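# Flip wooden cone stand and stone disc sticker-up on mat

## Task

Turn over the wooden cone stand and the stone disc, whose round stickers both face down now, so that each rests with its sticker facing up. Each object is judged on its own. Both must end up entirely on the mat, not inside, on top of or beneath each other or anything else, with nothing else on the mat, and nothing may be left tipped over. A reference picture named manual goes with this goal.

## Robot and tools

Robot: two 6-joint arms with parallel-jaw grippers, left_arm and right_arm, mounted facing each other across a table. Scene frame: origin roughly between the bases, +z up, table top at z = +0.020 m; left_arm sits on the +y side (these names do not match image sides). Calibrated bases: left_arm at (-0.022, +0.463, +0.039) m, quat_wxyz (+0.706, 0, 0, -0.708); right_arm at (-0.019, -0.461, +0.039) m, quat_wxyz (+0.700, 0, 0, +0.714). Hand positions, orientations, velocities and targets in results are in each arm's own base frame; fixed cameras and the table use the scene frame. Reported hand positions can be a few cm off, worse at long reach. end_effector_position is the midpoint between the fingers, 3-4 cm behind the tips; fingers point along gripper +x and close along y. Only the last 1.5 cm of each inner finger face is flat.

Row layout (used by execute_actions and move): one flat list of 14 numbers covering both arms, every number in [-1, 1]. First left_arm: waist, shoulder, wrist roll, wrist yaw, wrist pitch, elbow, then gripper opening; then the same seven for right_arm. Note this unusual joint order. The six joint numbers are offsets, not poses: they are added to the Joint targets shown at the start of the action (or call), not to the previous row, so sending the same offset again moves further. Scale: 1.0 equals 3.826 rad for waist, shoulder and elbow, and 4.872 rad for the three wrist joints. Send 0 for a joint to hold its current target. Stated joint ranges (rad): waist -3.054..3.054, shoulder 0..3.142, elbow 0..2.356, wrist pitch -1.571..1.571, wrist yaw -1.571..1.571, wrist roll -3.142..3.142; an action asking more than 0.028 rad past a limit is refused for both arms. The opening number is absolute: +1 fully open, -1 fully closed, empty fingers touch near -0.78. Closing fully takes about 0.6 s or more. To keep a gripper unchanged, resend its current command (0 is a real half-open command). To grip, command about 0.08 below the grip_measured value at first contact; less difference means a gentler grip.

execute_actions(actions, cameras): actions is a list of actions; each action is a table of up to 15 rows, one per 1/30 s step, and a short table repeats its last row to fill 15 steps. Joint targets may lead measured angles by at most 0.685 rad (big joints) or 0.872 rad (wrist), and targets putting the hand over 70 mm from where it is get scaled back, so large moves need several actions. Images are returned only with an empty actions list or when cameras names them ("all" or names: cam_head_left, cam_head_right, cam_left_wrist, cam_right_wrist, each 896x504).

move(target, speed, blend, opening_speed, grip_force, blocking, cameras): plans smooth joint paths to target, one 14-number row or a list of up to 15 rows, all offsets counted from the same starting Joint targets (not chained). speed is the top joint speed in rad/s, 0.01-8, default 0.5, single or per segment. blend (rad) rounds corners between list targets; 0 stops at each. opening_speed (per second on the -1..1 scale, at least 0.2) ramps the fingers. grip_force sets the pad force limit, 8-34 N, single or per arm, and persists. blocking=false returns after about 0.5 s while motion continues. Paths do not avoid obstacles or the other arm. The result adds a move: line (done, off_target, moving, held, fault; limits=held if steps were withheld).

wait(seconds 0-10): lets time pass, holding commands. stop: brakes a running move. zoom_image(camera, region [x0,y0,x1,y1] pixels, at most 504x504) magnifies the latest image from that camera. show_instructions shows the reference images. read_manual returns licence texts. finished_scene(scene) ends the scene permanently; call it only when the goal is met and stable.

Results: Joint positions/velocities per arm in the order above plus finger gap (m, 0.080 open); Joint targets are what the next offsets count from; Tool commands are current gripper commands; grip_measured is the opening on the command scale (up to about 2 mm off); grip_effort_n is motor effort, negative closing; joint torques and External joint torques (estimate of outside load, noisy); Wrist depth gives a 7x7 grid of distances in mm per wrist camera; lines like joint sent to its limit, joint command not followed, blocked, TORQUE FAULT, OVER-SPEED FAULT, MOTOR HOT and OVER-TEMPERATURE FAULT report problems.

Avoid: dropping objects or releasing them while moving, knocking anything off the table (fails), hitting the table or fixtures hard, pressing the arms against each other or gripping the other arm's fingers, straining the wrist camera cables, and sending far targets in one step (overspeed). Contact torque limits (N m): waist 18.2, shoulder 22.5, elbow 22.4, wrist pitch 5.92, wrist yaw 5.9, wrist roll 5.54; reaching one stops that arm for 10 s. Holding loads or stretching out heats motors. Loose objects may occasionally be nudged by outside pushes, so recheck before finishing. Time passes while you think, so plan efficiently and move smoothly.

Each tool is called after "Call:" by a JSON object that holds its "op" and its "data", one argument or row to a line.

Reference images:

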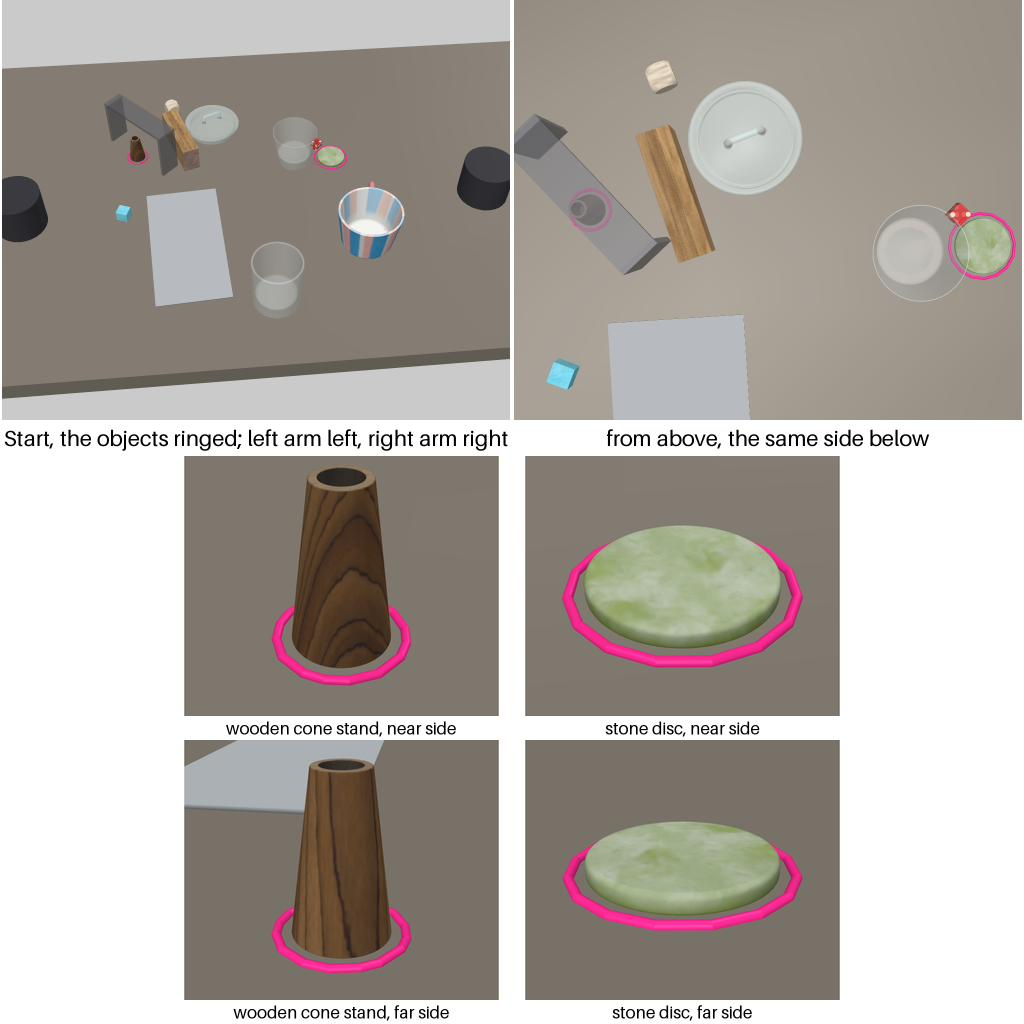

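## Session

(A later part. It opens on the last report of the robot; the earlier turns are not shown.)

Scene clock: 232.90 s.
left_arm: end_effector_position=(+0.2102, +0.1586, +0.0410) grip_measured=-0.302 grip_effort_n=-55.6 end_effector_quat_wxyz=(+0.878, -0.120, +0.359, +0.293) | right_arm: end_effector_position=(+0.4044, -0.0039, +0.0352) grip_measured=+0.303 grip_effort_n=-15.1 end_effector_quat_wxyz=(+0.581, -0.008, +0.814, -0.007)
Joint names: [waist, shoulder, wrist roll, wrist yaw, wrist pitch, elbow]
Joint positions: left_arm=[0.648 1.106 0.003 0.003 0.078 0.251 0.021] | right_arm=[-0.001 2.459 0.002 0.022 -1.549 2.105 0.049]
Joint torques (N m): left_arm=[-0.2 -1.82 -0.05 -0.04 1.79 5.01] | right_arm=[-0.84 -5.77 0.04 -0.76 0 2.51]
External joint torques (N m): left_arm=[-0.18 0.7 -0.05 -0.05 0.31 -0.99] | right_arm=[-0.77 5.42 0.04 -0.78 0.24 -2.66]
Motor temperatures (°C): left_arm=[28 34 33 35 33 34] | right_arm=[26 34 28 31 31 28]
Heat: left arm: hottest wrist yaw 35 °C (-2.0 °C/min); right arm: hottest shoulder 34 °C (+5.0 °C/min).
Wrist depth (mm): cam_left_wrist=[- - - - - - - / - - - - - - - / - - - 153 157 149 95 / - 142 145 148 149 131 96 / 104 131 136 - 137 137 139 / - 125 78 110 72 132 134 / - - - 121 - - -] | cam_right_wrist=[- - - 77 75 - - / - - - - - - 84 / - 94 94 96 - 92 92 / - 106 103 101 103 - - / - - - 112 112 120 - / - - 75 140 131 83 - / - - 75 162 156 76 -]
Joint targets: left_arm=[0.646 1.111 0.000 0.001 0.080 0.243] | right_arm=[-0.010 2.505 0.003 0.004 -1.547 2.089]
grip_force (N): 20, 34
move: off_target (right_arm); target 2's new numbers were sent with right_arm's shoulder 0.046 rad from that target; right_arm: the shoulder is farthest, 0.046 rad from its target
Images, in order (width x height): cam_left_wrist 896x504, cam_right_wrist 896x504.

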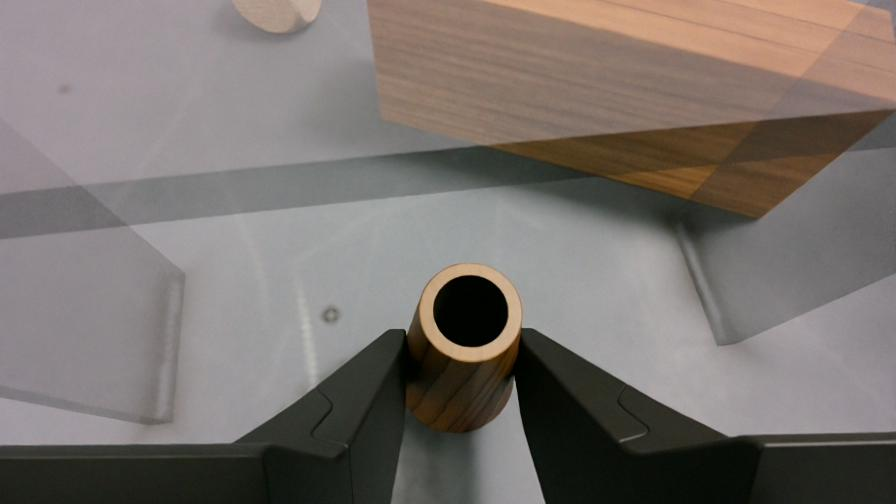

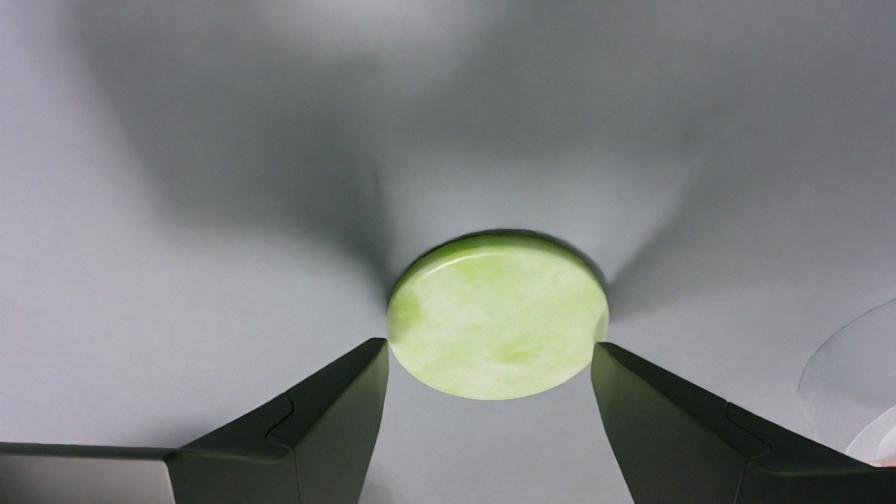

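Call:
{"op": "move", "data": {
  "target": [
    [0,0,0,0,0,0,-0.4,0,0,0,0,0,0,1],
    [-0.0005,-0.1184,0,0,-0.0957,0.0042,-0.4,-0.0052,0,0,0,0,0,1],
    [-0.0904,-0.1184,0,0,-0.0957,0.0042,-0.4,-0.0052,0.0065,0,0,0,-0.0076,1],
    [-0.1746,-0.0612,0,0,-0.0942,0.0596,-0.4,-0.0052,0.0065,0,0,0,-0.0076,1]
  ],
  "speed": [0.3,0.3,0.5,0.5],
  "opening_speed": 1.5,
  "cameras": ["cam_left_wrist","cam_right_wrist"]
}}

Scene clock: 259.27 s.
left_arm: end_effector_position=(+0.2519, -0.0052, +0.1069) grip_measured=-0.302 grip_effort_n=-56.0 end_effector_quat_wxyz=(+0.922, +0.004, +0.386, -0.010) | right_arm: end_effector_position=(+0.4028, -0.0060, +0.0320) grip_measured=+0.997 grip_effort_n=17.0 end_effector_quat_wxyz=(+0.576, -0.010, +0.817, -0.011)
Joint names: [waist, shoulder, wrist roll, wrist yaw, wrist pitch, elbow]
Joint positions: left_arm=[-0.02 0.873 0.002 0.002 -0.381 0.46 0.021] | right_arm=[-0.003 2.466 0.003 0.031 -1.55 2.101 0.08]
Joint torques (N m): left_arm=[-0.22 -1.36 -0.05 0.01 1.74 7.69] | right_arm=[-2.84 -3.73 -0.06 -1.12 0.05 0.17]
External joint torques (N m): left_arm=[-0.23 0.55 -0.05 0.01 0.27 0.79] | right_arm=[-2.8 7.32 -0.06 -1.14 0.3 -4.92]
Heat: left arm: hottest wrist pitch 35 °C (+4.0 °C/min); right arm: hottest shoulder 32 °C (+2.0 °C/min).
Wrist depth (mm): cam_left_wrist=[262 270 270 271 272 277 284 / 242 244 246 249 249 259 256 / 174 227 227 228 230 226 237 / 173 210 211 214 216 217 220 / - 199 201 - 202 203 205 / 184 188 72 110 72 192 194 / - - - 179 - - -] | cam_right_wrist=[- 76 76 - 76 77 77 / - 82 84 84 84 85 83 / - - - 93 - 91 93 / - - - 100 100 - - / 119 - 113 111 111 - - / - 75 88 125 125 89 73 / - 70 - - - 84 -]
Joint targets: left_arm=[-0.022 0.877 0.000 0.001 -0.379 0.471] | right_arm=[-0.030 2.530 0.003 0.004 -1.547 2.060]
grip_force (N): 20, 34
move: off_target (right_arm); right_arm: the shoulder is farthest, 0.064 rad from its target
Images, in order (width x height): cam_left_wrist 896x504, cam_right_wrist 896x504.

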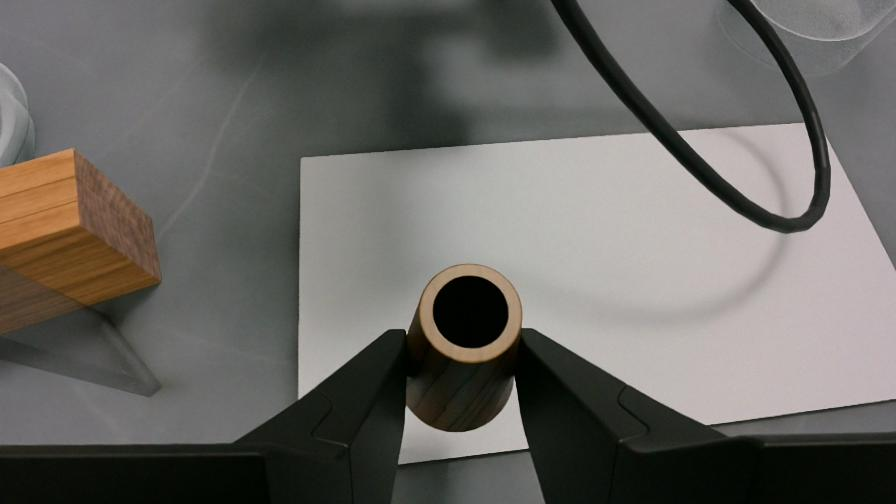

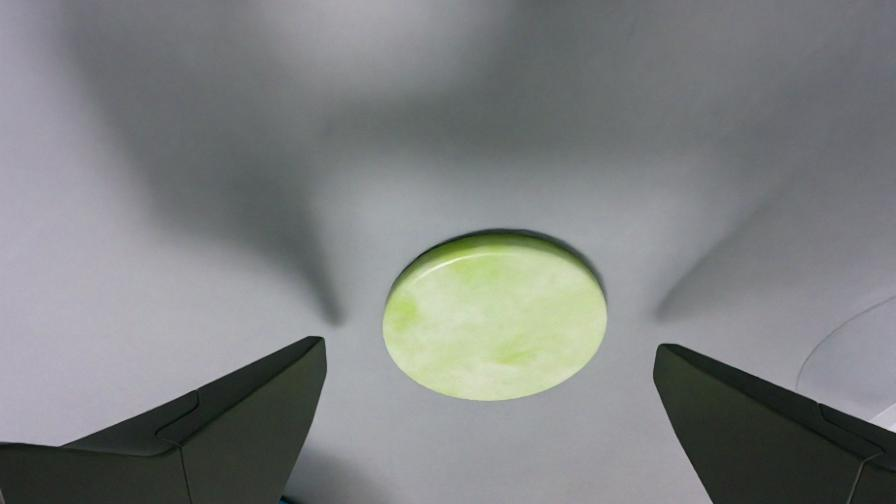

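Call:
{"op": "move", "data": {
  "target": [
    [0,0,0,0,0,0,-0.4,0.0031,-0.0802,0,0,0.0509,-0.0695,1],
    [0,0,0,0,0,0,-0.4,0.0031,-0.0687,0,0,0.0719,-0.0873,1],
    [0,0,0,0,0,0,-0.4,0.0031,-0.0687,0,0,0.0719,-0.0873,0.3]
  ],
  "speed": 0.4,
  "opening_speed": 1.0,
  "cameras": ["cam_right_wrist","cam_head_right"]
}}

Scene clock: 281.67 s.
left_arm: end_effector_position=(+0.2519, -0.0053, +0.1071) grip_measured=-0.302 grip_effort_n=-55.6 end_effector_quat_wxyz=(+0.922, +0.005, +0.386, -0.010) | right_arm: end_effector_position=(+0.4036, -0.0077, +0.0334) grip_measured=+0.304 grip_effort_n=-15.1 end_effector_quat_wxyz=(+0.666, -0.002, +0.746, -0.012)
Joint names: [waist, shoulder, wrist roll, wrist yaw, wrist pitch, elbow]
Joint positions: left_arm=[-0.02 0.873 0.002 0.002 -0.381 0.461 0.021] | right_arm=[-0.011 2.238 0.003 0.021 -1.199 1.754 0.049]
Joint torques (N m): left_arm=[-0.18 -1.38 -0.05 0.02 1.74 7.77] | right_arm=[-0.62 -6.69 -0.01 -0.7 0.34 1.65]
External joint torques (N m): left_arm=[-0.19 0.54 -0.05 0.02 0.26 0.83] | right_arm=[-0.6 3.55 -0.01 -0.72 0.19 -3.79]
Motor temperatures (°C): left_arm=[28 30 32 34 36 39] | right_arm=[27 31 28 32 30 26]
Heat: left arm: hottest elbow 39 °C (+5.0 °C/min); right arm: hottest wrist yaw 32 °C (+1.0 °C/min).
Wrist depth (mm): cam_left_wrist=[263 264 268 270 274 267 279 / - 245 245 250 251 257 180 / 174 227 229 230 231 234 238 / 171 211 212 215 215 218 220 / - 199 200 - 201 203 206 / - 189 72 - 72 192 194 / - - - 179 - - -] | cam_right_wrist=[- 88 89 - 88 - 88 / - 93 - 93 94 94 93 / - 101 100 - - 100 - / - - - 106 - - 110 / - - 114 110 111 - 116 / 126 - 75 119 117 84 129 / - - 75 - - 76 -]
Joint targets: left_arm=[-0.023 0.877 0.000 0.001 -0.379 0.471] | right_arm=[-0.018 2.267 0.003 0.004 -1.197 1.726]
grip_force (N): 20, 34
move: done
Images, in order (width x height): cam_head_right 896x504, cam_right_wrist 896x504.

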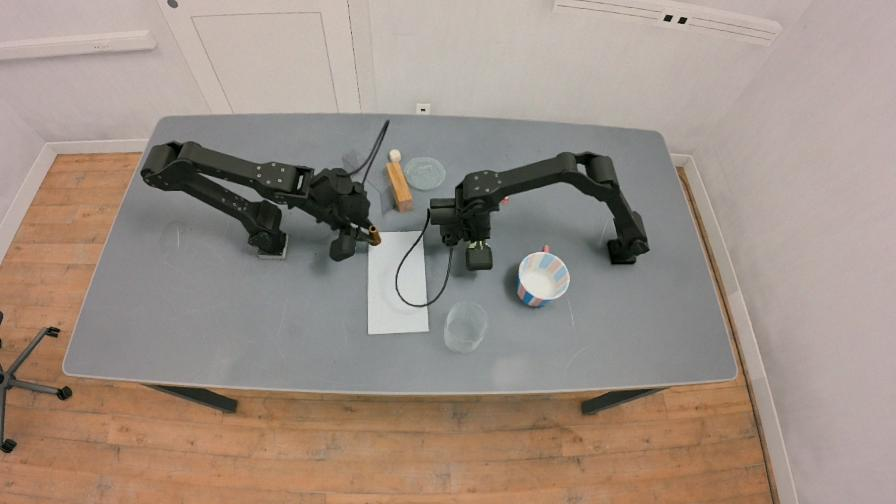

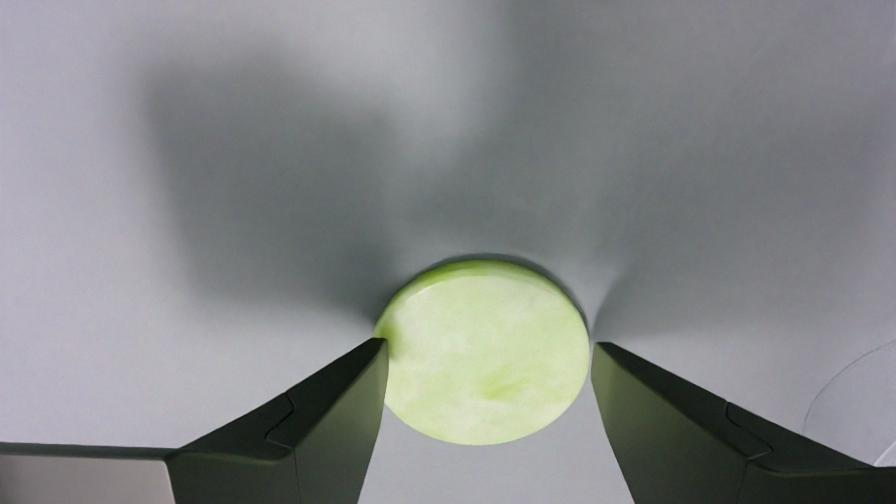

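Call:
{"op": "move", "data": {
  "target": [
    [0,0,0,0,0,0,-0.4,0,0,0,0,0,0,1],
    [0,0,0,0,0,0,-0.4,0,-0.0447,-0.1437,0,0.0096,-0.0225,1],
    [0,0,0,0,0,0,-0.4,0.0004,-0.0301,-0.1437,0,0.0384,-0.0460,1],
    [0,0,0,0,0,0,-0.4,0.0004,-0.0301,-0.1437,0,0.0384,-0.0460,0.3]
  ],
  "speed": 0.5,
  "opening_speed": 1.2,
  "cameras": ["cam_right_wrist"]
}}

Scene clock: 312.10 s.
left_arm: end_effector_position=(+0.2519, -0.0053, +0.1071) grip_measured=-0.302 grip_effort_n=-56.0 end_effector_quat_wxyz=(+0.922, +0.005, +0.386, -0.010) | right_arm: end_effector_position=(+0.3987, -0.0103, +0.0280) grip_measured=+0.388 grip_effort_n=-83.5 end_effector_quat_wxyz=(+0.666, -0.236, +0.670, +0.229)
Joint names: [waist, shoulder, wrist roll, wrist yaw, wrist pitch, elbow]
Joint positions: left_arm=[-0.02 0.873 0.002 0.002 -0.381 0.461 0.021] | right_arm=[-0.022 2.132 -0.692 0.011 -1.006 1.565 0.052]
Joint torques (N m): left_arm=[-0.17 -1.35 -0.05 0.01 1.73 7.78] | right_arm=[0.45 -7.23 -0.14 -0.34 0.13 3.24]
External joint torques (N m): left_arm=[-0.17 0.57 -0.05 0.01 0.25 0.84] | right_arm=[0.45 2.36 -0.14 -0.31 -0.2 -2.27]
Heat: left arm: hottest elbow 43 °C (+10.2 °C/min); right arm: hottest shoulder 32 °C (-1.0 °C/min).
Wrist depth (mm): cam_left_wrist=[261 265 267 270 276 278 283 / 242 245 247 250 253 256 260 / 171 226 227 229 231 235 237 / 171 211 212 215 215 217 220 / - 199 200 - 202 203 205 / - 188 72 - 72 192 194 / - - - 179 - - -] | cam_right_wrist=[- - 90 90 - 87 - / - 95 94 - 93 91 - / - 101 99 99 - - 94 / - 106 105 100 101 - - / - - 107 103 102 107 - / - - 81 110 107 91 - / - - 74 116 - 86 -]
Joint targets: left_arm=[-0.023 0.877 0.000 0.001 -0.379 0.471] | right_arm=[-0.017 2.152 -0.697 0.004 -1.010 1.550]
grip_force (N): 20, 34
move: done
Images, in order (width x height): cam_right_wrist 896x504.

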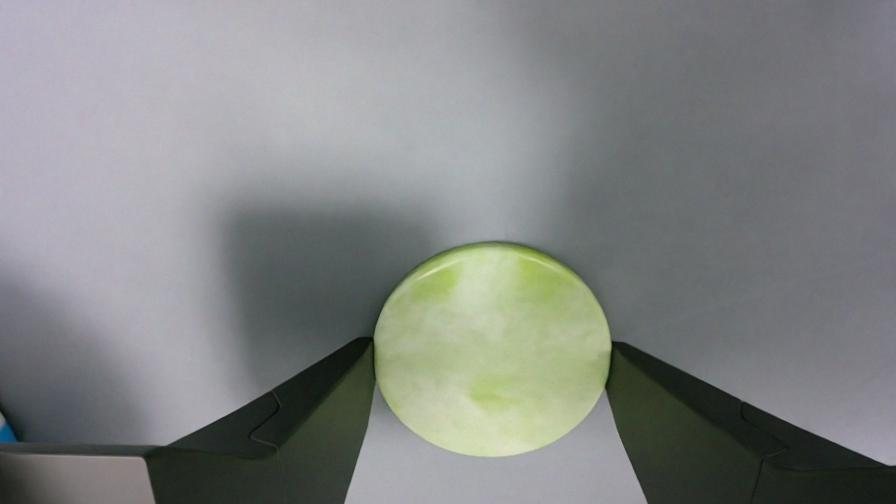

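Call:
{"op": "move", "data": {
  "target": [
    [0,0,0,0,0,0,-0.4,0.0097,-0.0920,0.1431,0,0.1457,-0.0131,0.3],
    [-0.0646,0.1293,0,0,0.0708,0.0391,-0.4,0.0097,-0.0920,0.1431,0,0.1457,-0.0131,0.3],
    [-0.0646,0.1607,0,0,0.1151,0.0118,-0.4,0.0097,-0.0920,0.1431,0,0.1457,-0.0131,0.3]
  ],
  "speed": [0.7,0.6,0.2],
  "cameras": ["cam_left_wrist","cam_right_wrist"]
}}

Scene clock: 351.87 s.
left_arm: end_effector_position=(+0.3295, -0.0904, +0.0465) grip_measured=-0.302 grip_effort_n=-55.6 end_effector_quat_wxyz=(+0.916, +0.051, +0.377, -0.124) | right_arm: end_effector_position=(+0.5134, +0.0078, +0.2206) grip_measured=+0.388 grip_effort_n=-83.5 end_effector_quat_wxyz=(+0.954, -0.007, +0.298, +0.006)
Joint names: [waist, shoulder, wrist roll, wrist yaw, wrist pitch, elbow]
Joint positions: left_arm=[-0.267 1.484 0.002 0.002 0.179 0.524 0.021] | right_arm=[0.017 1.809 -0.007 0.007 -0.305 1.508 0.052]
Joint torques (N m): left_arm=[-0.21 -3.93 -0.04 0.02 1.81 4.69] | right_arm=[0.44 -10.02 0.2 -0.13 1.65 5.23]
External joint torques (N m): left_arm=[-0.22 1.01 -0.04 0.02 0.36 -0.88] | right_arm=[0.47 -1.33 0.2 -0.13 0.06 -1.69]
Motor temperatures (°C): left_arm=[27 29 32 33 37 44] | right_arm=[26 34 28 31 30 26]
Heat: left arm: hottest elbow 44 °C (+3.0 °C/min); right arm: hottest shoulder 34 °C (+3.0 °C/min).
Wrist depth (mm): cam_left_wrist=[183 183 186 188 191 193 196 / 168 170 171 174 175 177 180 / 156 156 159 161 158 160 165 / 146 147 145 147 148 149 152 / 134 136 137 - 138 140 140 / 126 127 72 111 72 133 132 / - - - 121 - - -] | cam_right_wrist=[- 140 134 194 363 - - / - 142 139 224 - 492 - / - - 213 217 439 - 283 / - 183 172 99 - 248 261 / - 328 175 103 102 72 276 / 295 307 81 110 107 84 - / - - 74 269 271 86 -]
Joint targets: left_arm=[-0.270 1.492 0.000 0.001 0.182 0.516] | right_arm=[0.020 1.800 0.000 0.004 -0.300 1.500]
grip_force (N): 20, 34
move: done
Images, in order (width x height): cam_left_wrist 896x504, cam_right_wrist 896x504.

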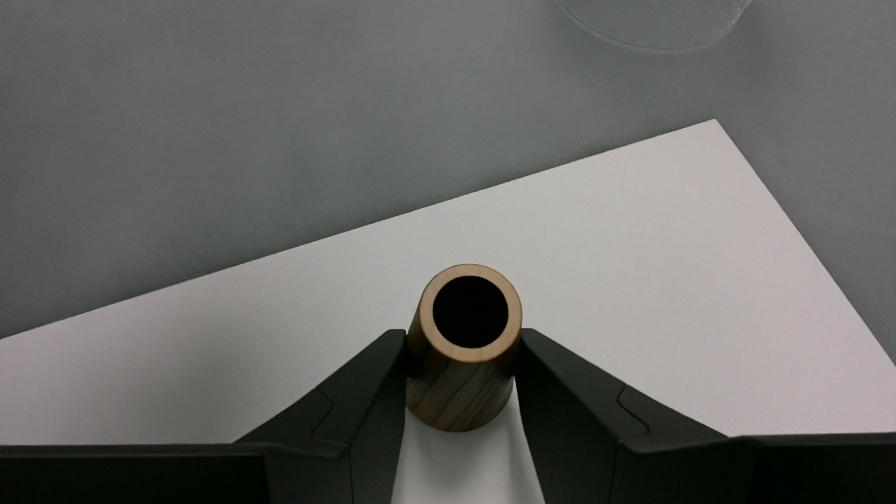

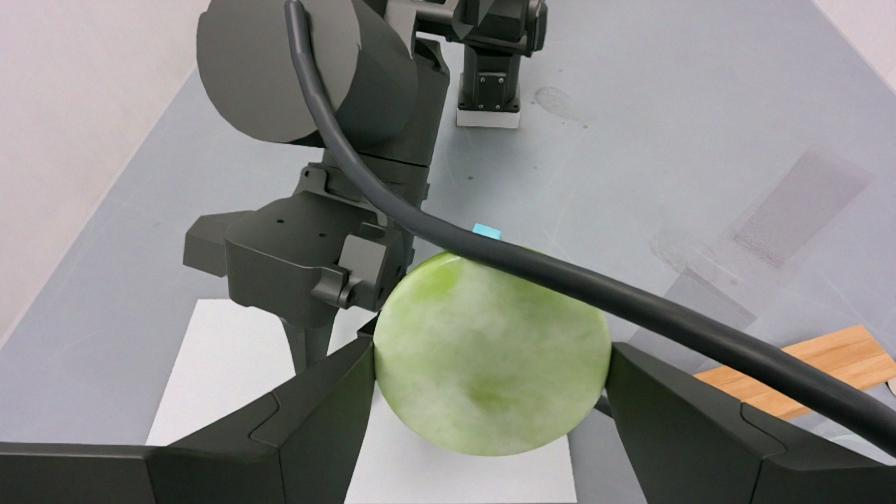

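Call:
{"op": "move", "data": {
  "target": [
    [0,0.0034,0,0,0.0045,-0.0029,-0.4,0,0,0,0,0,0,0.3],
    [0,0.0034,0,0,0.0045,-0.0029,0.6,0,0,0,0,0,0,0.3],
    [0,-0.1607,0,0,-0.1151,-0.0118,0.6,0,0,0,0,0,0,0.3],
    [0.149,-0.1607,0,0,-0.1151,-0.0118,0.6,0,0.1252,0,0,0.3138,-0.1403,0.3]
  ],
  "speed": [0.2,0.4,0.5,0.6],
  "opening_speed": 1.0,
  "cameras": ["all"]
}}

Scene clock: 364.33 s.
left_arm: end_effector_position=(+0.2452, +0.0750, +0.1132) grip_measured=+0.597 grip_effort_n=15.1 end_effector_quat_wxyz=(+0.915, -0.056, +0.376, +0.136) | right_arm: end_effector_position=(+0.5307, +0.0081, +0.0703) grip_measured=+0.388 grip_effort_n=-83.5 end_effector_quat_wxyz=(+0.999, -0.004, +0.037, +0.005)
Joint names: [waist, shoulder, wrist roll, wrist yaw, wrist pitch, elbow]
Joint positions: left_arm=[0.298 0.883 0.002 0.002 -0.377 0.48 0.062] | right_arm=[0.017 2.267 -0.007 0.007 1.224 0.969 0.052]
Joint torques (N m): left_arm=[0.21 -2.43 -0.04 0.01 1.55 5.8] | right_arm=[0.19 -7.93 0.19 -0.16 1.8 2.91]
External joint torques (N m): left_arm=[0.21 -0.46 -0.05 0.01 0.08 -1.09] | right_arm=[0.26 1.42 0.19 -0.17 0.07 -1.54]
Heat: left arm: hottest elbow 41 °C (-1.0 °C/min); right arm: hottest shoulder 35 °C (+4.0 °C/min).
Wrist depth (mm): cam_left_wrist=[274 277 278 - 276 193 198 / 253 255 257 261 264 167 166 / 173 115 118 240 244 183 162 / - 107 111 224 223 226 228 / 100 104 207 211 210 210 212 / - - 194 198 193 82 201 / - - 183 186 184 - -] | cam_right_wrist=[- - 2211 208 181 215 200 / - - 2012 420 190 213 - / - - - 422 466 536 164 / 319 - - 99 99 - 164 / 223 140 213 103 102 - 171 / 185 132 81 110 107 194 173 / - - 74 152 153 86 -]
Joint targets: left_arm=[0.301 0.877 0.000 0.001 -0.379 0.471] | right_arm=[0.020 2.279 0.000 0.004 1.229 0.963]
grip_force (N): 20, 34
move: done

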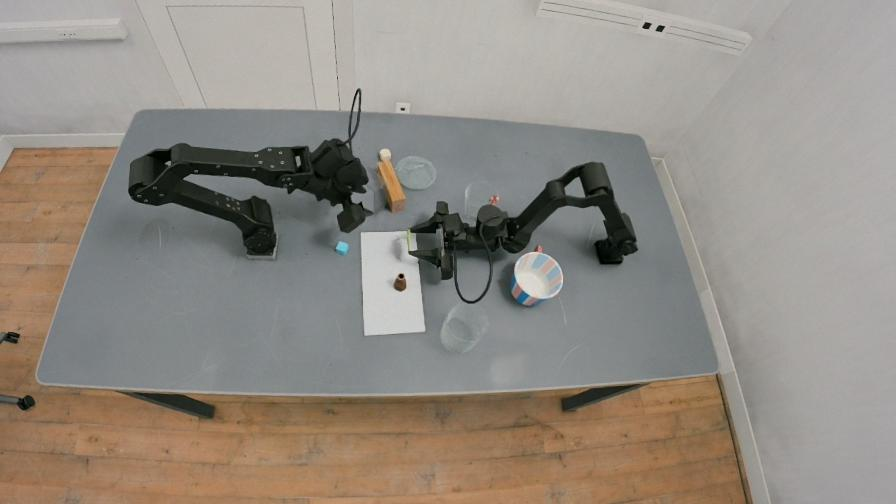

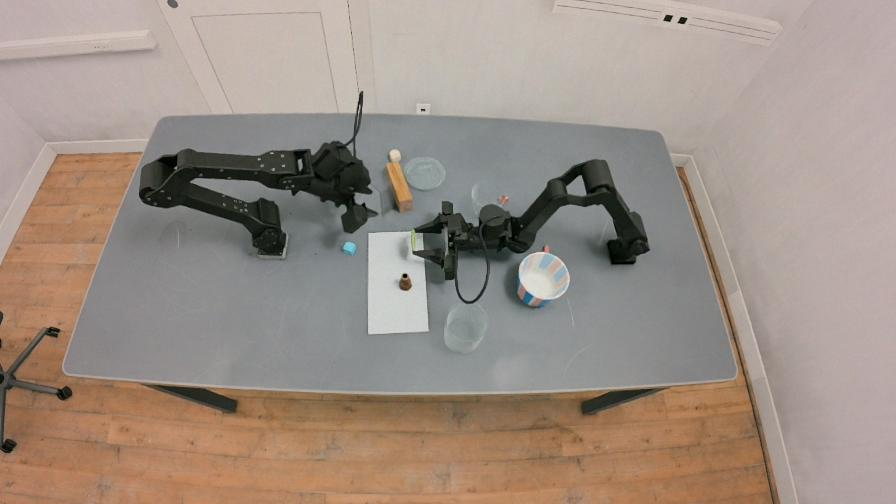

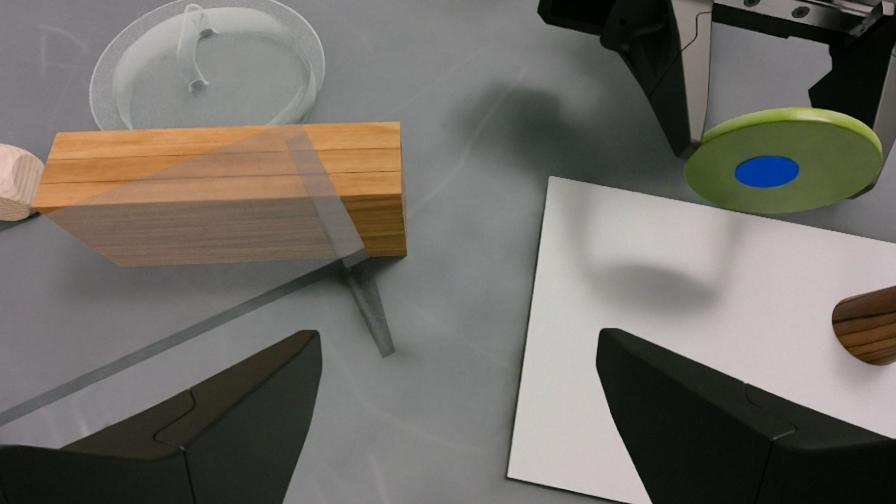

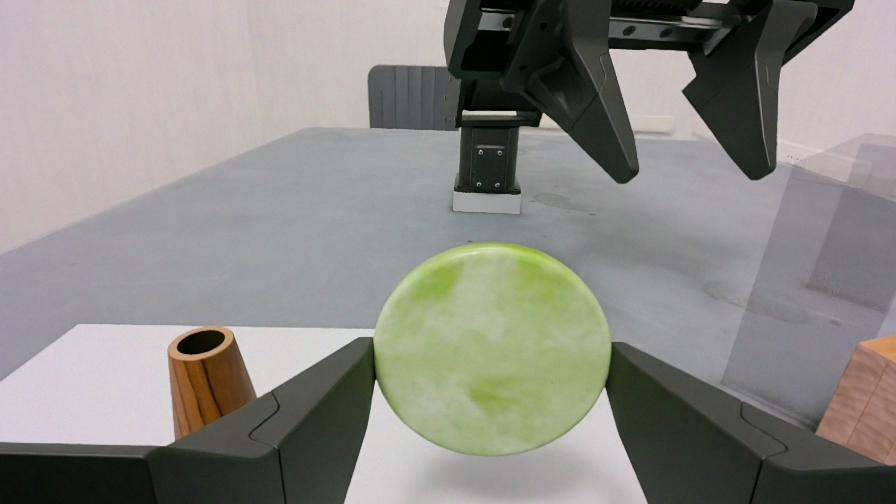

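Call:
{"op": "move", "data": {
  "target": [
    [0,0,0,0,0,0,-1,-0.0052,0.0518,0,0,-0.0045,0.0541,0.3],
    [0,0,0,0,0,0,-1,-0.0052,0.0588,0,0,-0.0004,0.0559,0.3]
  ],
  "speed": [0.4,0.1],
  "cameras": ["cam_left_wrist","cam_right_wrist"]
}}

Scene clock: 375.80 s.
left_arm: end_effector_position=(+0.2452, +0.0750, +0.1132) grip_measured=-0.774 grip_effort_n=-18.8 end_effector_quat_wxyz=(+0.915, -0.056, +0.376, +0.136) | right_arm: end_effector_position=(+0.5684, +0.0012, +0.0303) grip_measured=+0.388 grip_effort_n=-83.5 end_effector_quat_wxyz=(+0.999, -0.004, +0.036, -0.001)
Joint names: [waist, shoulder, wrist roll, wrist yaw, wrist pitch, elbow]
Joint positions: left_arm=[0.298 0.883 0.002 0.002 -0.377 0.48 0] | right_arm=[0.004 2.478 -0.007 0.007 1.231 1.176 0.052]
Joint torques (N m): left_arm=[0.24 -2.45 -0.04 0.01 1.54 5.77] | right_arm=[-0.32 -7.04 0.21 -0.17 1.24 3.59]
External joint torques (N m): left_arm=[0.24 -0.48 -0.05 -0.01 0.05 -1.16] | right_arm=[-0.26 3.5 0.2 -0.17 -0.51 -0.86]
Motor temperatures (°C): left_arm=[27 29 32 33 37 39] | right_arm=[26 36 28 31 34 27]
Heat: left arm: hottest elbow 39 °C (-4.0 °C/min); right arm: hottest shoulder 36 °C (+4.0 °C/min).
Wrist depth (mm): cam_left_wrist=[274 278 280 284 191 192 183 / 253 255 258 259 206 207 207 / 174 115 119 240 233 246 188 / - 108 111 222 221 200 222 / 100 104 206 212 208 205 213 / 190 194 - - 199 198 199 / - - - 74 - - -] | cam_right_wrist=[- - - 330 332 139 - / 1147 - - 364 - 709 - / - - 440 383 - - 132 / - - - 100 98 - 137 / - 160 161 103 103 - 144 / - 132 81 110 108 - 143 / - - 74 111 112 86 -]
Joint targets: left_arm=[0.301 0.877 0.000 0.001 -0.379 0.471] | right_arm=[0.000 2.504 0.000 0.004 1.226 1.177]
grip_force (N): 20, 34
move: done
Images, in order (width x height): cam_left_wrist 896x504, cam_right_wrist 896x504.

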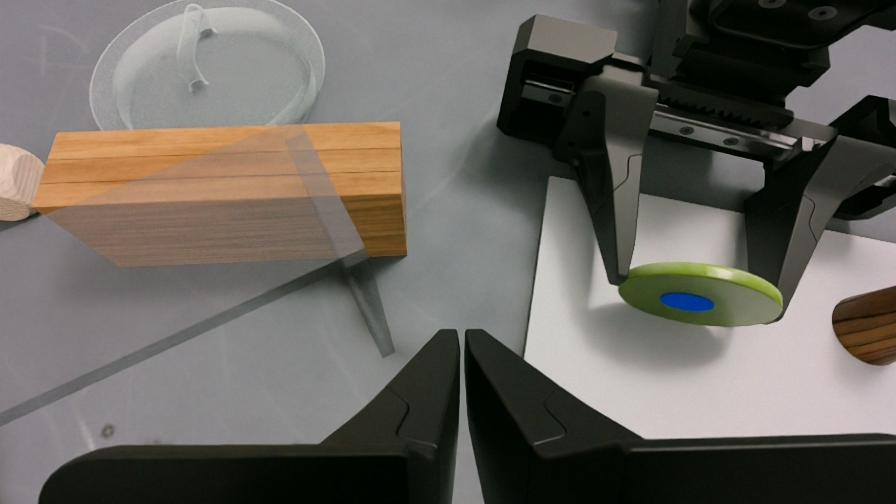

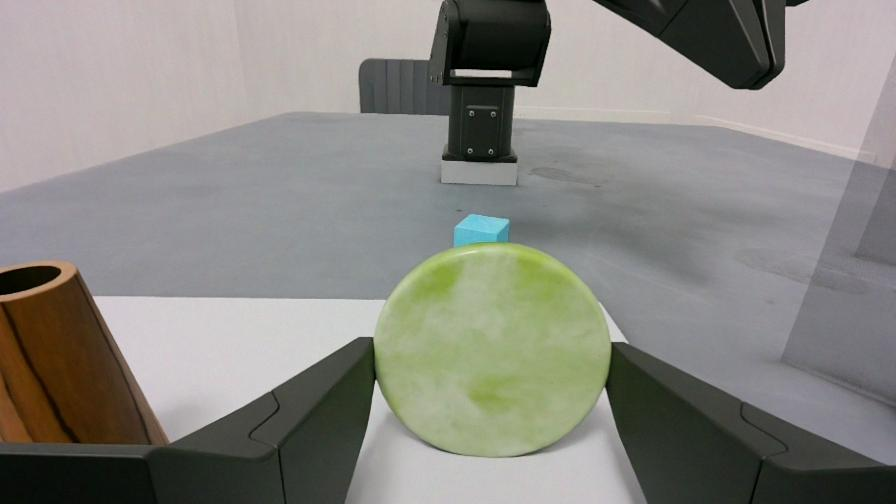

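Call:
{"op": "move", "data": {
  "target": [
    [0,0,0,0,0,0,-1,0,0,0,0,0,0,0.3],
    [0,0,0,0,0,0,-1,0,0,0,0,0,0,0.75],
    [-0.0784,0,0,0,0,0,-1,0,-0.1056,0,0,0,-0.0985,0.75],
    [-0.0784,0.0559,0,0,0.0739,-0.0405,-1,0,-0.1056,0,0,0,-0.0985,0.75]
  ],
  "speed": 0.4,
  "opening_speed": 0.6,
  "cameras": ["cam_left_wrist","cam_right_wrist"]
}}

Scene clock: 392.87 s.
left_arm: end_effector_position=(+0.2703, +0.0006, +0.0575) grip_measured=-0.774 grip_effort_n=-18.8 end_effector_quat_wxyz=(+0.924, +0.000, +0.382, +0.000) | right_arm: end_effector_position=(+0.4958, +0.0001, +0.0910) grip_measured=+0.747 grip_effort_n=17.0 end_effector_quat_wxyz=(+0.999, +0.000, +0.040, -0.002)
Joint names: [waist, shoulder, wrist roll, wrist yaw, wrist pitch, elbow]
Joint positions: left_arm=[0.003 1.086 0.002 0.002 -0.022 0.325 0] | right_arm=[0.002 2.114 0 0.007 1.226 0.807 0.069]
Joint torques (N m): left_arm=[-0.2 -1.94 -0.04 0.01 1.79 5.22] | right_arm=[-0.13 -10.04 -0.01 -0.16 1.5 2.8]
External joint torques (N m): left_arm=[-0.21 0.76 -0.04 0.01 0.29 -1.14] | right_arm=[-0.09 -1.66 -0.02 -0.17 -0.23 -1.61]
Heat: left arm: hottest elbow 37 °C (-7.0 °C/min); right arm: hottest shoulder 35 °C (+2.0 °C/min).
Wrist depth (mm): cam_left_wrist=[200 202 202 207 208 212 214 / 184 186 188 189 188 191 201 / 169 172 171 172 176 172 179 / 156 161 159 160 162 162 166 / 149 150 150 146 150 154 155 / 140 142 142 - 143 143 145 / - - - 74 - - -] | cam_right_wrist=[- - - 186 194 - - / 1252 - 2012 232 232 1615 1246 / 1371 1563 251 240 248 661 275 / - - - 230 - 206 300 / - 248 268 263 - 221 197 / 219 220 91 216 227 91 169 / - 62 172 185 185 86 -]
Joint targets: left_arm=[0.000 1.091 0.000 0.001 -0.019 0.316] | right_arm=[0.000 2.100 0.000 0.004 1.226 0.800]
grip_force (N): 20, 34
move: done
Images, in order (width x height): cam_left_wrist 896x504, cam_right_wrist 896x504.

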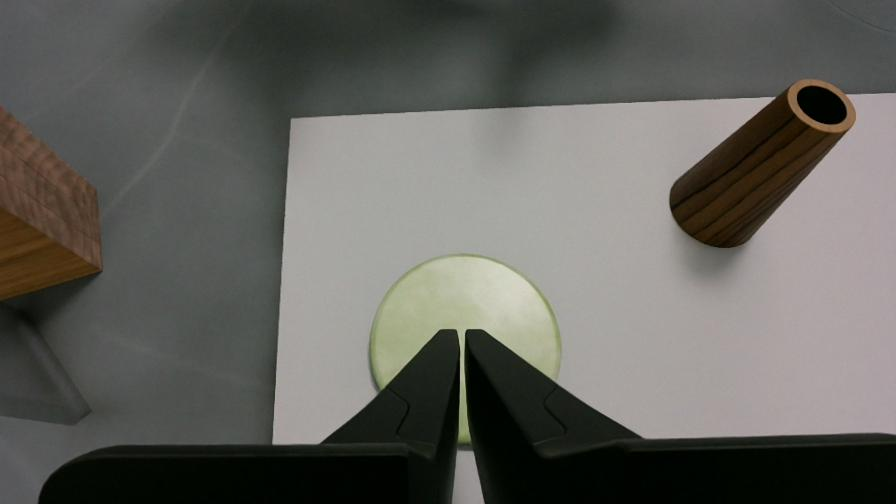

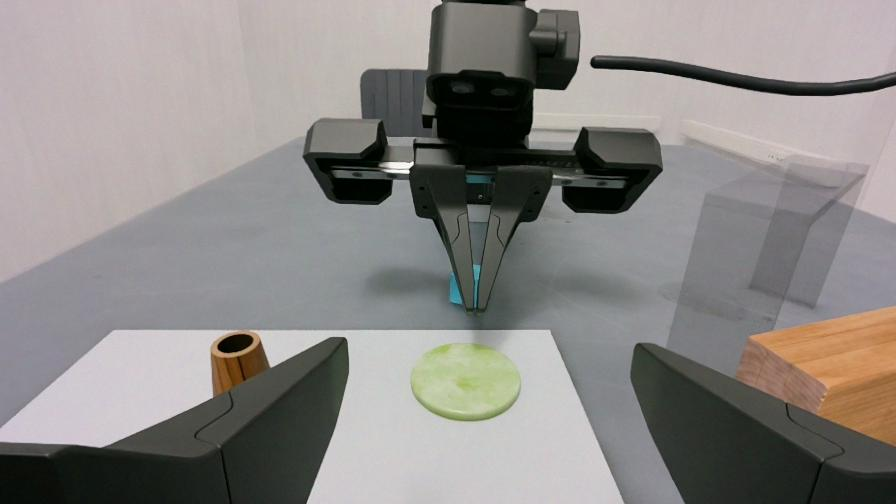

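Call:
{"op": "move", "data": {
  "target": [
    [0,0.1640,0.1026,0,-0.2144,0.2339,1,0,-0.2203,0,0,-0.1037,-0.0690,1],
    [0,0.1863,0.1026,0,-0.1663,0.1928,1,0,-0.2203,0,0,-0.1037,-0.0690,1]
  ],
  "speed": [0.7,0.3],
  "cameras": ["cam_left_wrist","cam_right_wrist"]
}}

Scene clock: 417.20 s.
left_arm: end_effector_position=(+0.3032, +0.0005, +0.0261) grip_measured=+0.997 grip_effort_n=15.1 end_effector_quat_wxyz=(+0.690, +0.174, +0.682, -0.172) | right_arm: end_effector_position=(+0.3828, -0.0001, +0.2389) grip_measured=+0.997 grip_effort_n=17.0 end_effector_quat_wxyz=(+1.000, +0.000, -0.001, -0.002)
Joint names: [waist, shoulder, wrist roll, wrist yaw, wrist pitch, elbow]
Joint positions: left_arm=[0.002 1.789 0.497 0.001 -0.837 1.067 0.08] | right_arm=[0.002 1.267 0 0.007 0.723 0.546 0.08]
Joint torques (N m): left_arm=[-0.1 -5.12 0.12 0.05 1.11 3.8] | right_arm=[-0.25 -5.72 -0.01 -0.17 1.39 4.42]
External joint torques (N m): left_arm=[-0.09 1.89 0.13 0.03 0.73 -1.52] | right_arm=[-0.27 -1.44 -0.02 -0.16 -0.33 -2.14]
Heat: left arm: hottest wrist pitch 37 °C (+0.0 °C/min); right arm: hottest shoulder 37 °C (+2.0 °C/min).
Wrist depth (mm): cam_left_wrist=[- 85 85 87 89 90 91 / - 89 91 92 93 94 95 / - 93 95 96 98 99 100 / 97 98 98 96 100 105 105 / - 103 103 101 103 110 113 / - 84 110 106 109 86 120 / - 84 120 122 123 86 -] | cam_right_wrist=[1252 - - 371 2098 1573 1363 / - - - 304 2098 - 1147 / - - 1917 271 296 - 1233 / - - - 267 - - 1215 / - - - 225 - 438 1215 / - 74 94 264 362 89 72 / - 70 371 360 299 84 -]
Joint targets: left_arm=[0.001 1.804 0.500 0.000 -0.829 1.054] | right_arm=[0.000 1.257 0.000 0.004 0.721 0.536]
grip_force (N): 20, 34
move: done
Images, in order (width x height): cam_left_wrist 896x504, cam_right_wrist 896x504.

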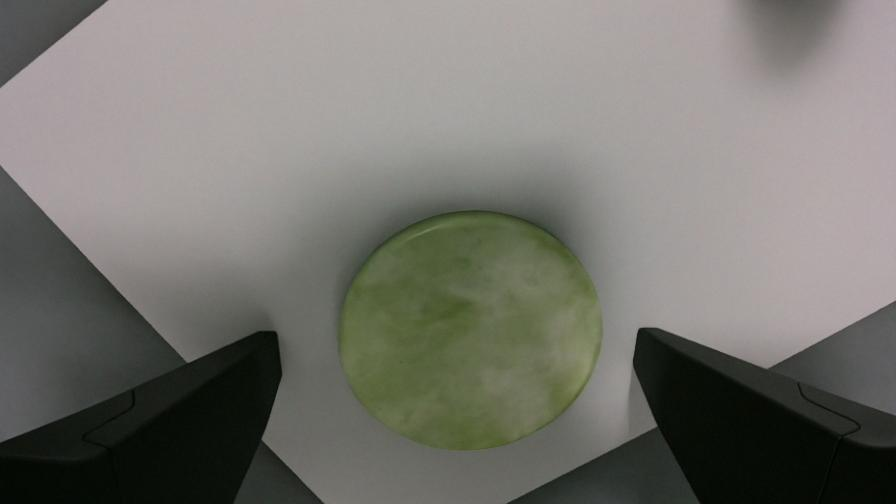

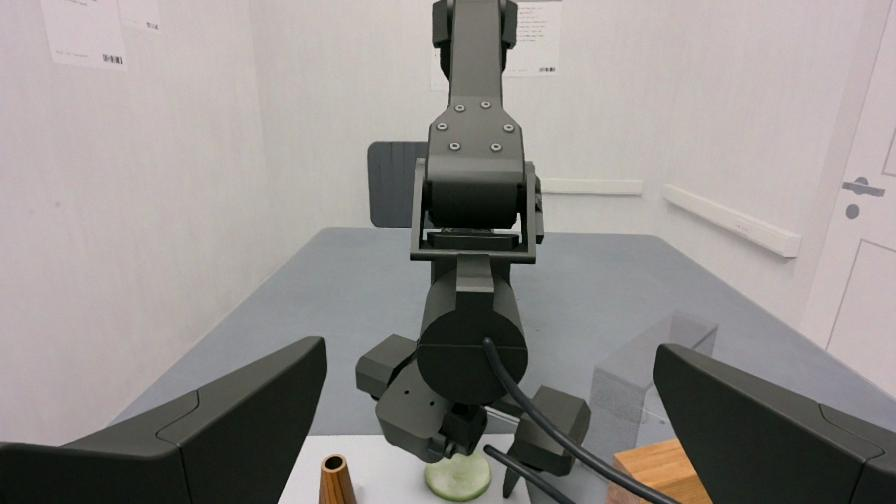

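Call:
{"op": "move", "data": {
  "target": [
    [0,0.0042,0,0,0.0062,-0.0058,1,0,0,0,0,0,0,1],
    [0,0.0042,0,0,0.0062,-0.0058,0.2,0,0,0,0,0,0,1],
    [0,-0.0223,0,0,-0.0481,0.0411,0.2,0,0,0,0,0,0,1],
    [0,-0.1304,0.2198,0,0.1830,-0.0421,0.2,0,0,0,0,0,0,1]
  ],
  "speed": [0.2,0.4,0.4,0.7],
  "opening_speed": 1.0,
  "cameras": ["all"]
}}

Scene clock: 432.23 s.
left_arm: end_effector_position=(+0.4059, +0.0011, +0.2403) grip_measured=+0.416 grip_effort_n=-55.6 end_effector_quat_wxyz=(+0.697, +0.695, +0.125, -0.123) | right_arm: end_effector_position=(+0.3828, -0.0001, +0.2389) grip_measured=+0.997 grip_effort_n=17.0 end_effector_quat_wxyz=(+1.000, +0.000, -0.001, -0.002)
Joint names: [waist, shoulder, wrist roll, wrist yaw, wrist pitch, elbow]
Joint positions: left_arm=[0.003 1.313 1.568 0 0.059 0.901 0.054] | right_arm=[0.002 1.267 0 0.007 0.723 0.546 0.08]
Joint torques (N m): left_arm=[-0.15 -5.87 0.07 0.09 2.12 6.13] | right_arm=[-0.21 -5.76 0.02 -0.16 1.39 4.63]
External joint torques (N m): left_arm=[-0.09 -0.78 0.12 0.06 0.42 -0.94] | right_arm=[-0.2 -1.48 0.02 -0.16 -0.32 -1.92]
Heat: left arm: hottest elbow 36 °C (-3.0 °C/min); right arm: hottest shoulder 35 °C (-1.0 °C/min).
Wrist depth (mm): cam_left_wrist=[- 189 201 - 307 274 231 / - 186 195 393 348 292 236 / 205 223 241 585 392 298 240 / 208 229 234 95 379 305 245 / 1322 - 100 100 101 323 247 / - - 95 105 105 81 247 / - - 1469 109 - 72 -] | cam_right_wrist=[1239 - - 186 184 1873 1419 / 1221 - 242 193 190 - 1227 / 1239 - 249 193 2360 - 1221 / 1410 - - 167 - - 1305 / - - 634 188 - 457 1239 / - 74 88 - - 89 73 / - 70 370 386 370 84 -]
Joint targets: left_arm=[0.000 1.305 1.571 0.001 0.063 0.893] | right_arm=[0.000 1.257 0.000 0.004 0.721 0.536]
grip_force (N): 20, 34
move: done; target 2's new numbers were sent with left_arm's shoulder 0.033 rad from that target

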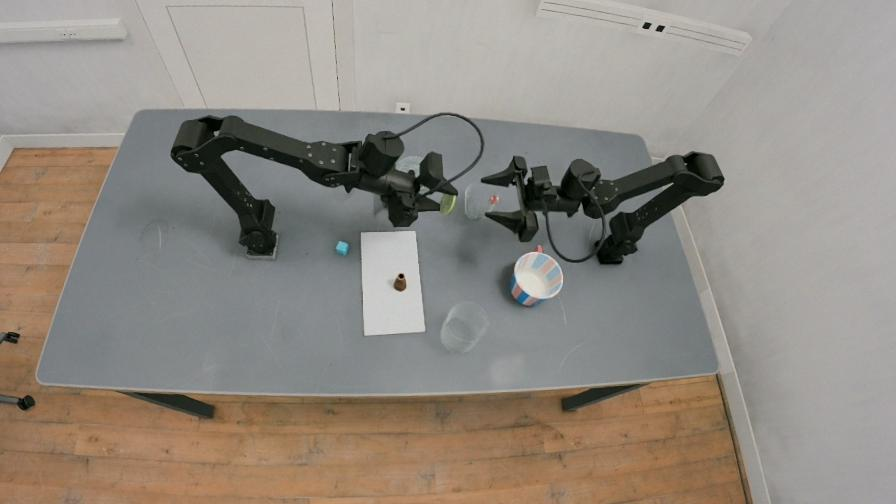

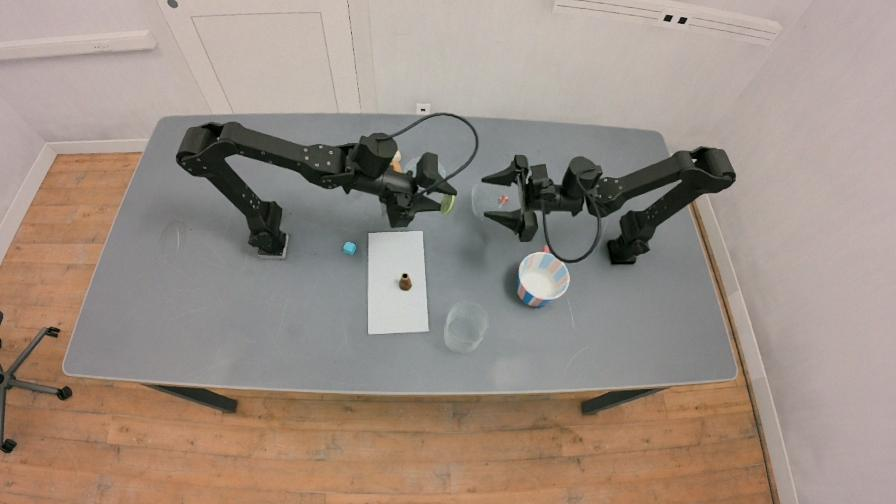

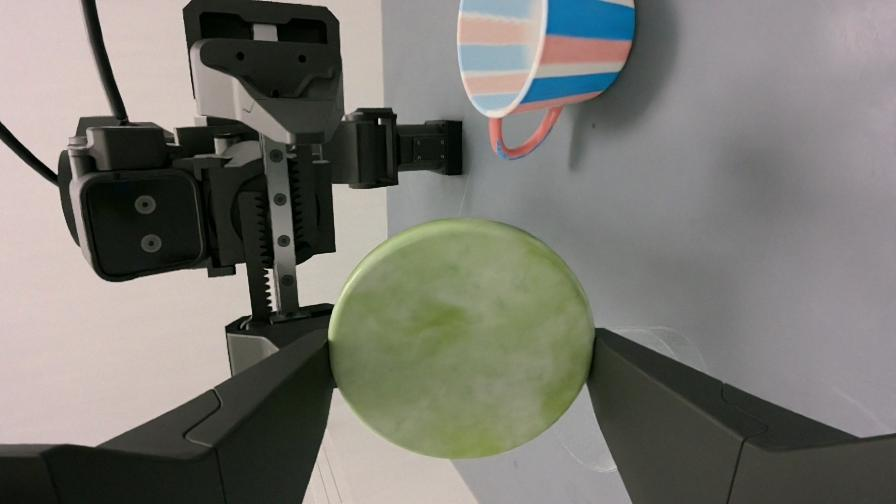

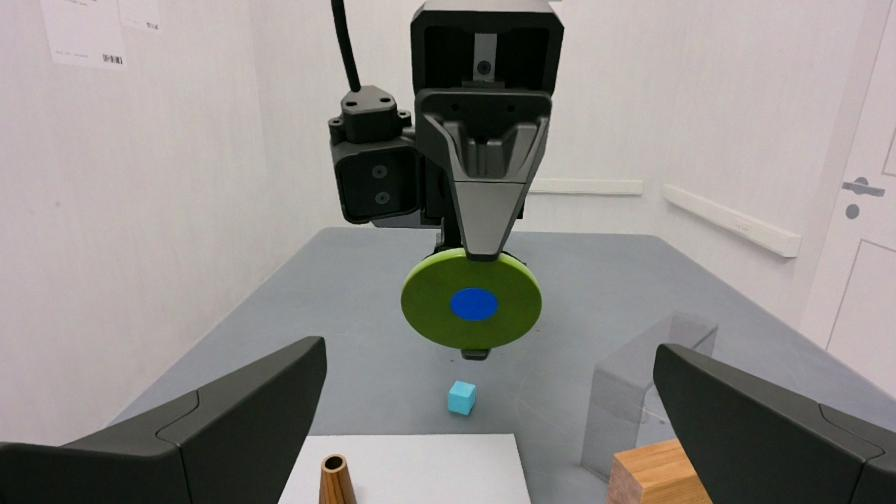

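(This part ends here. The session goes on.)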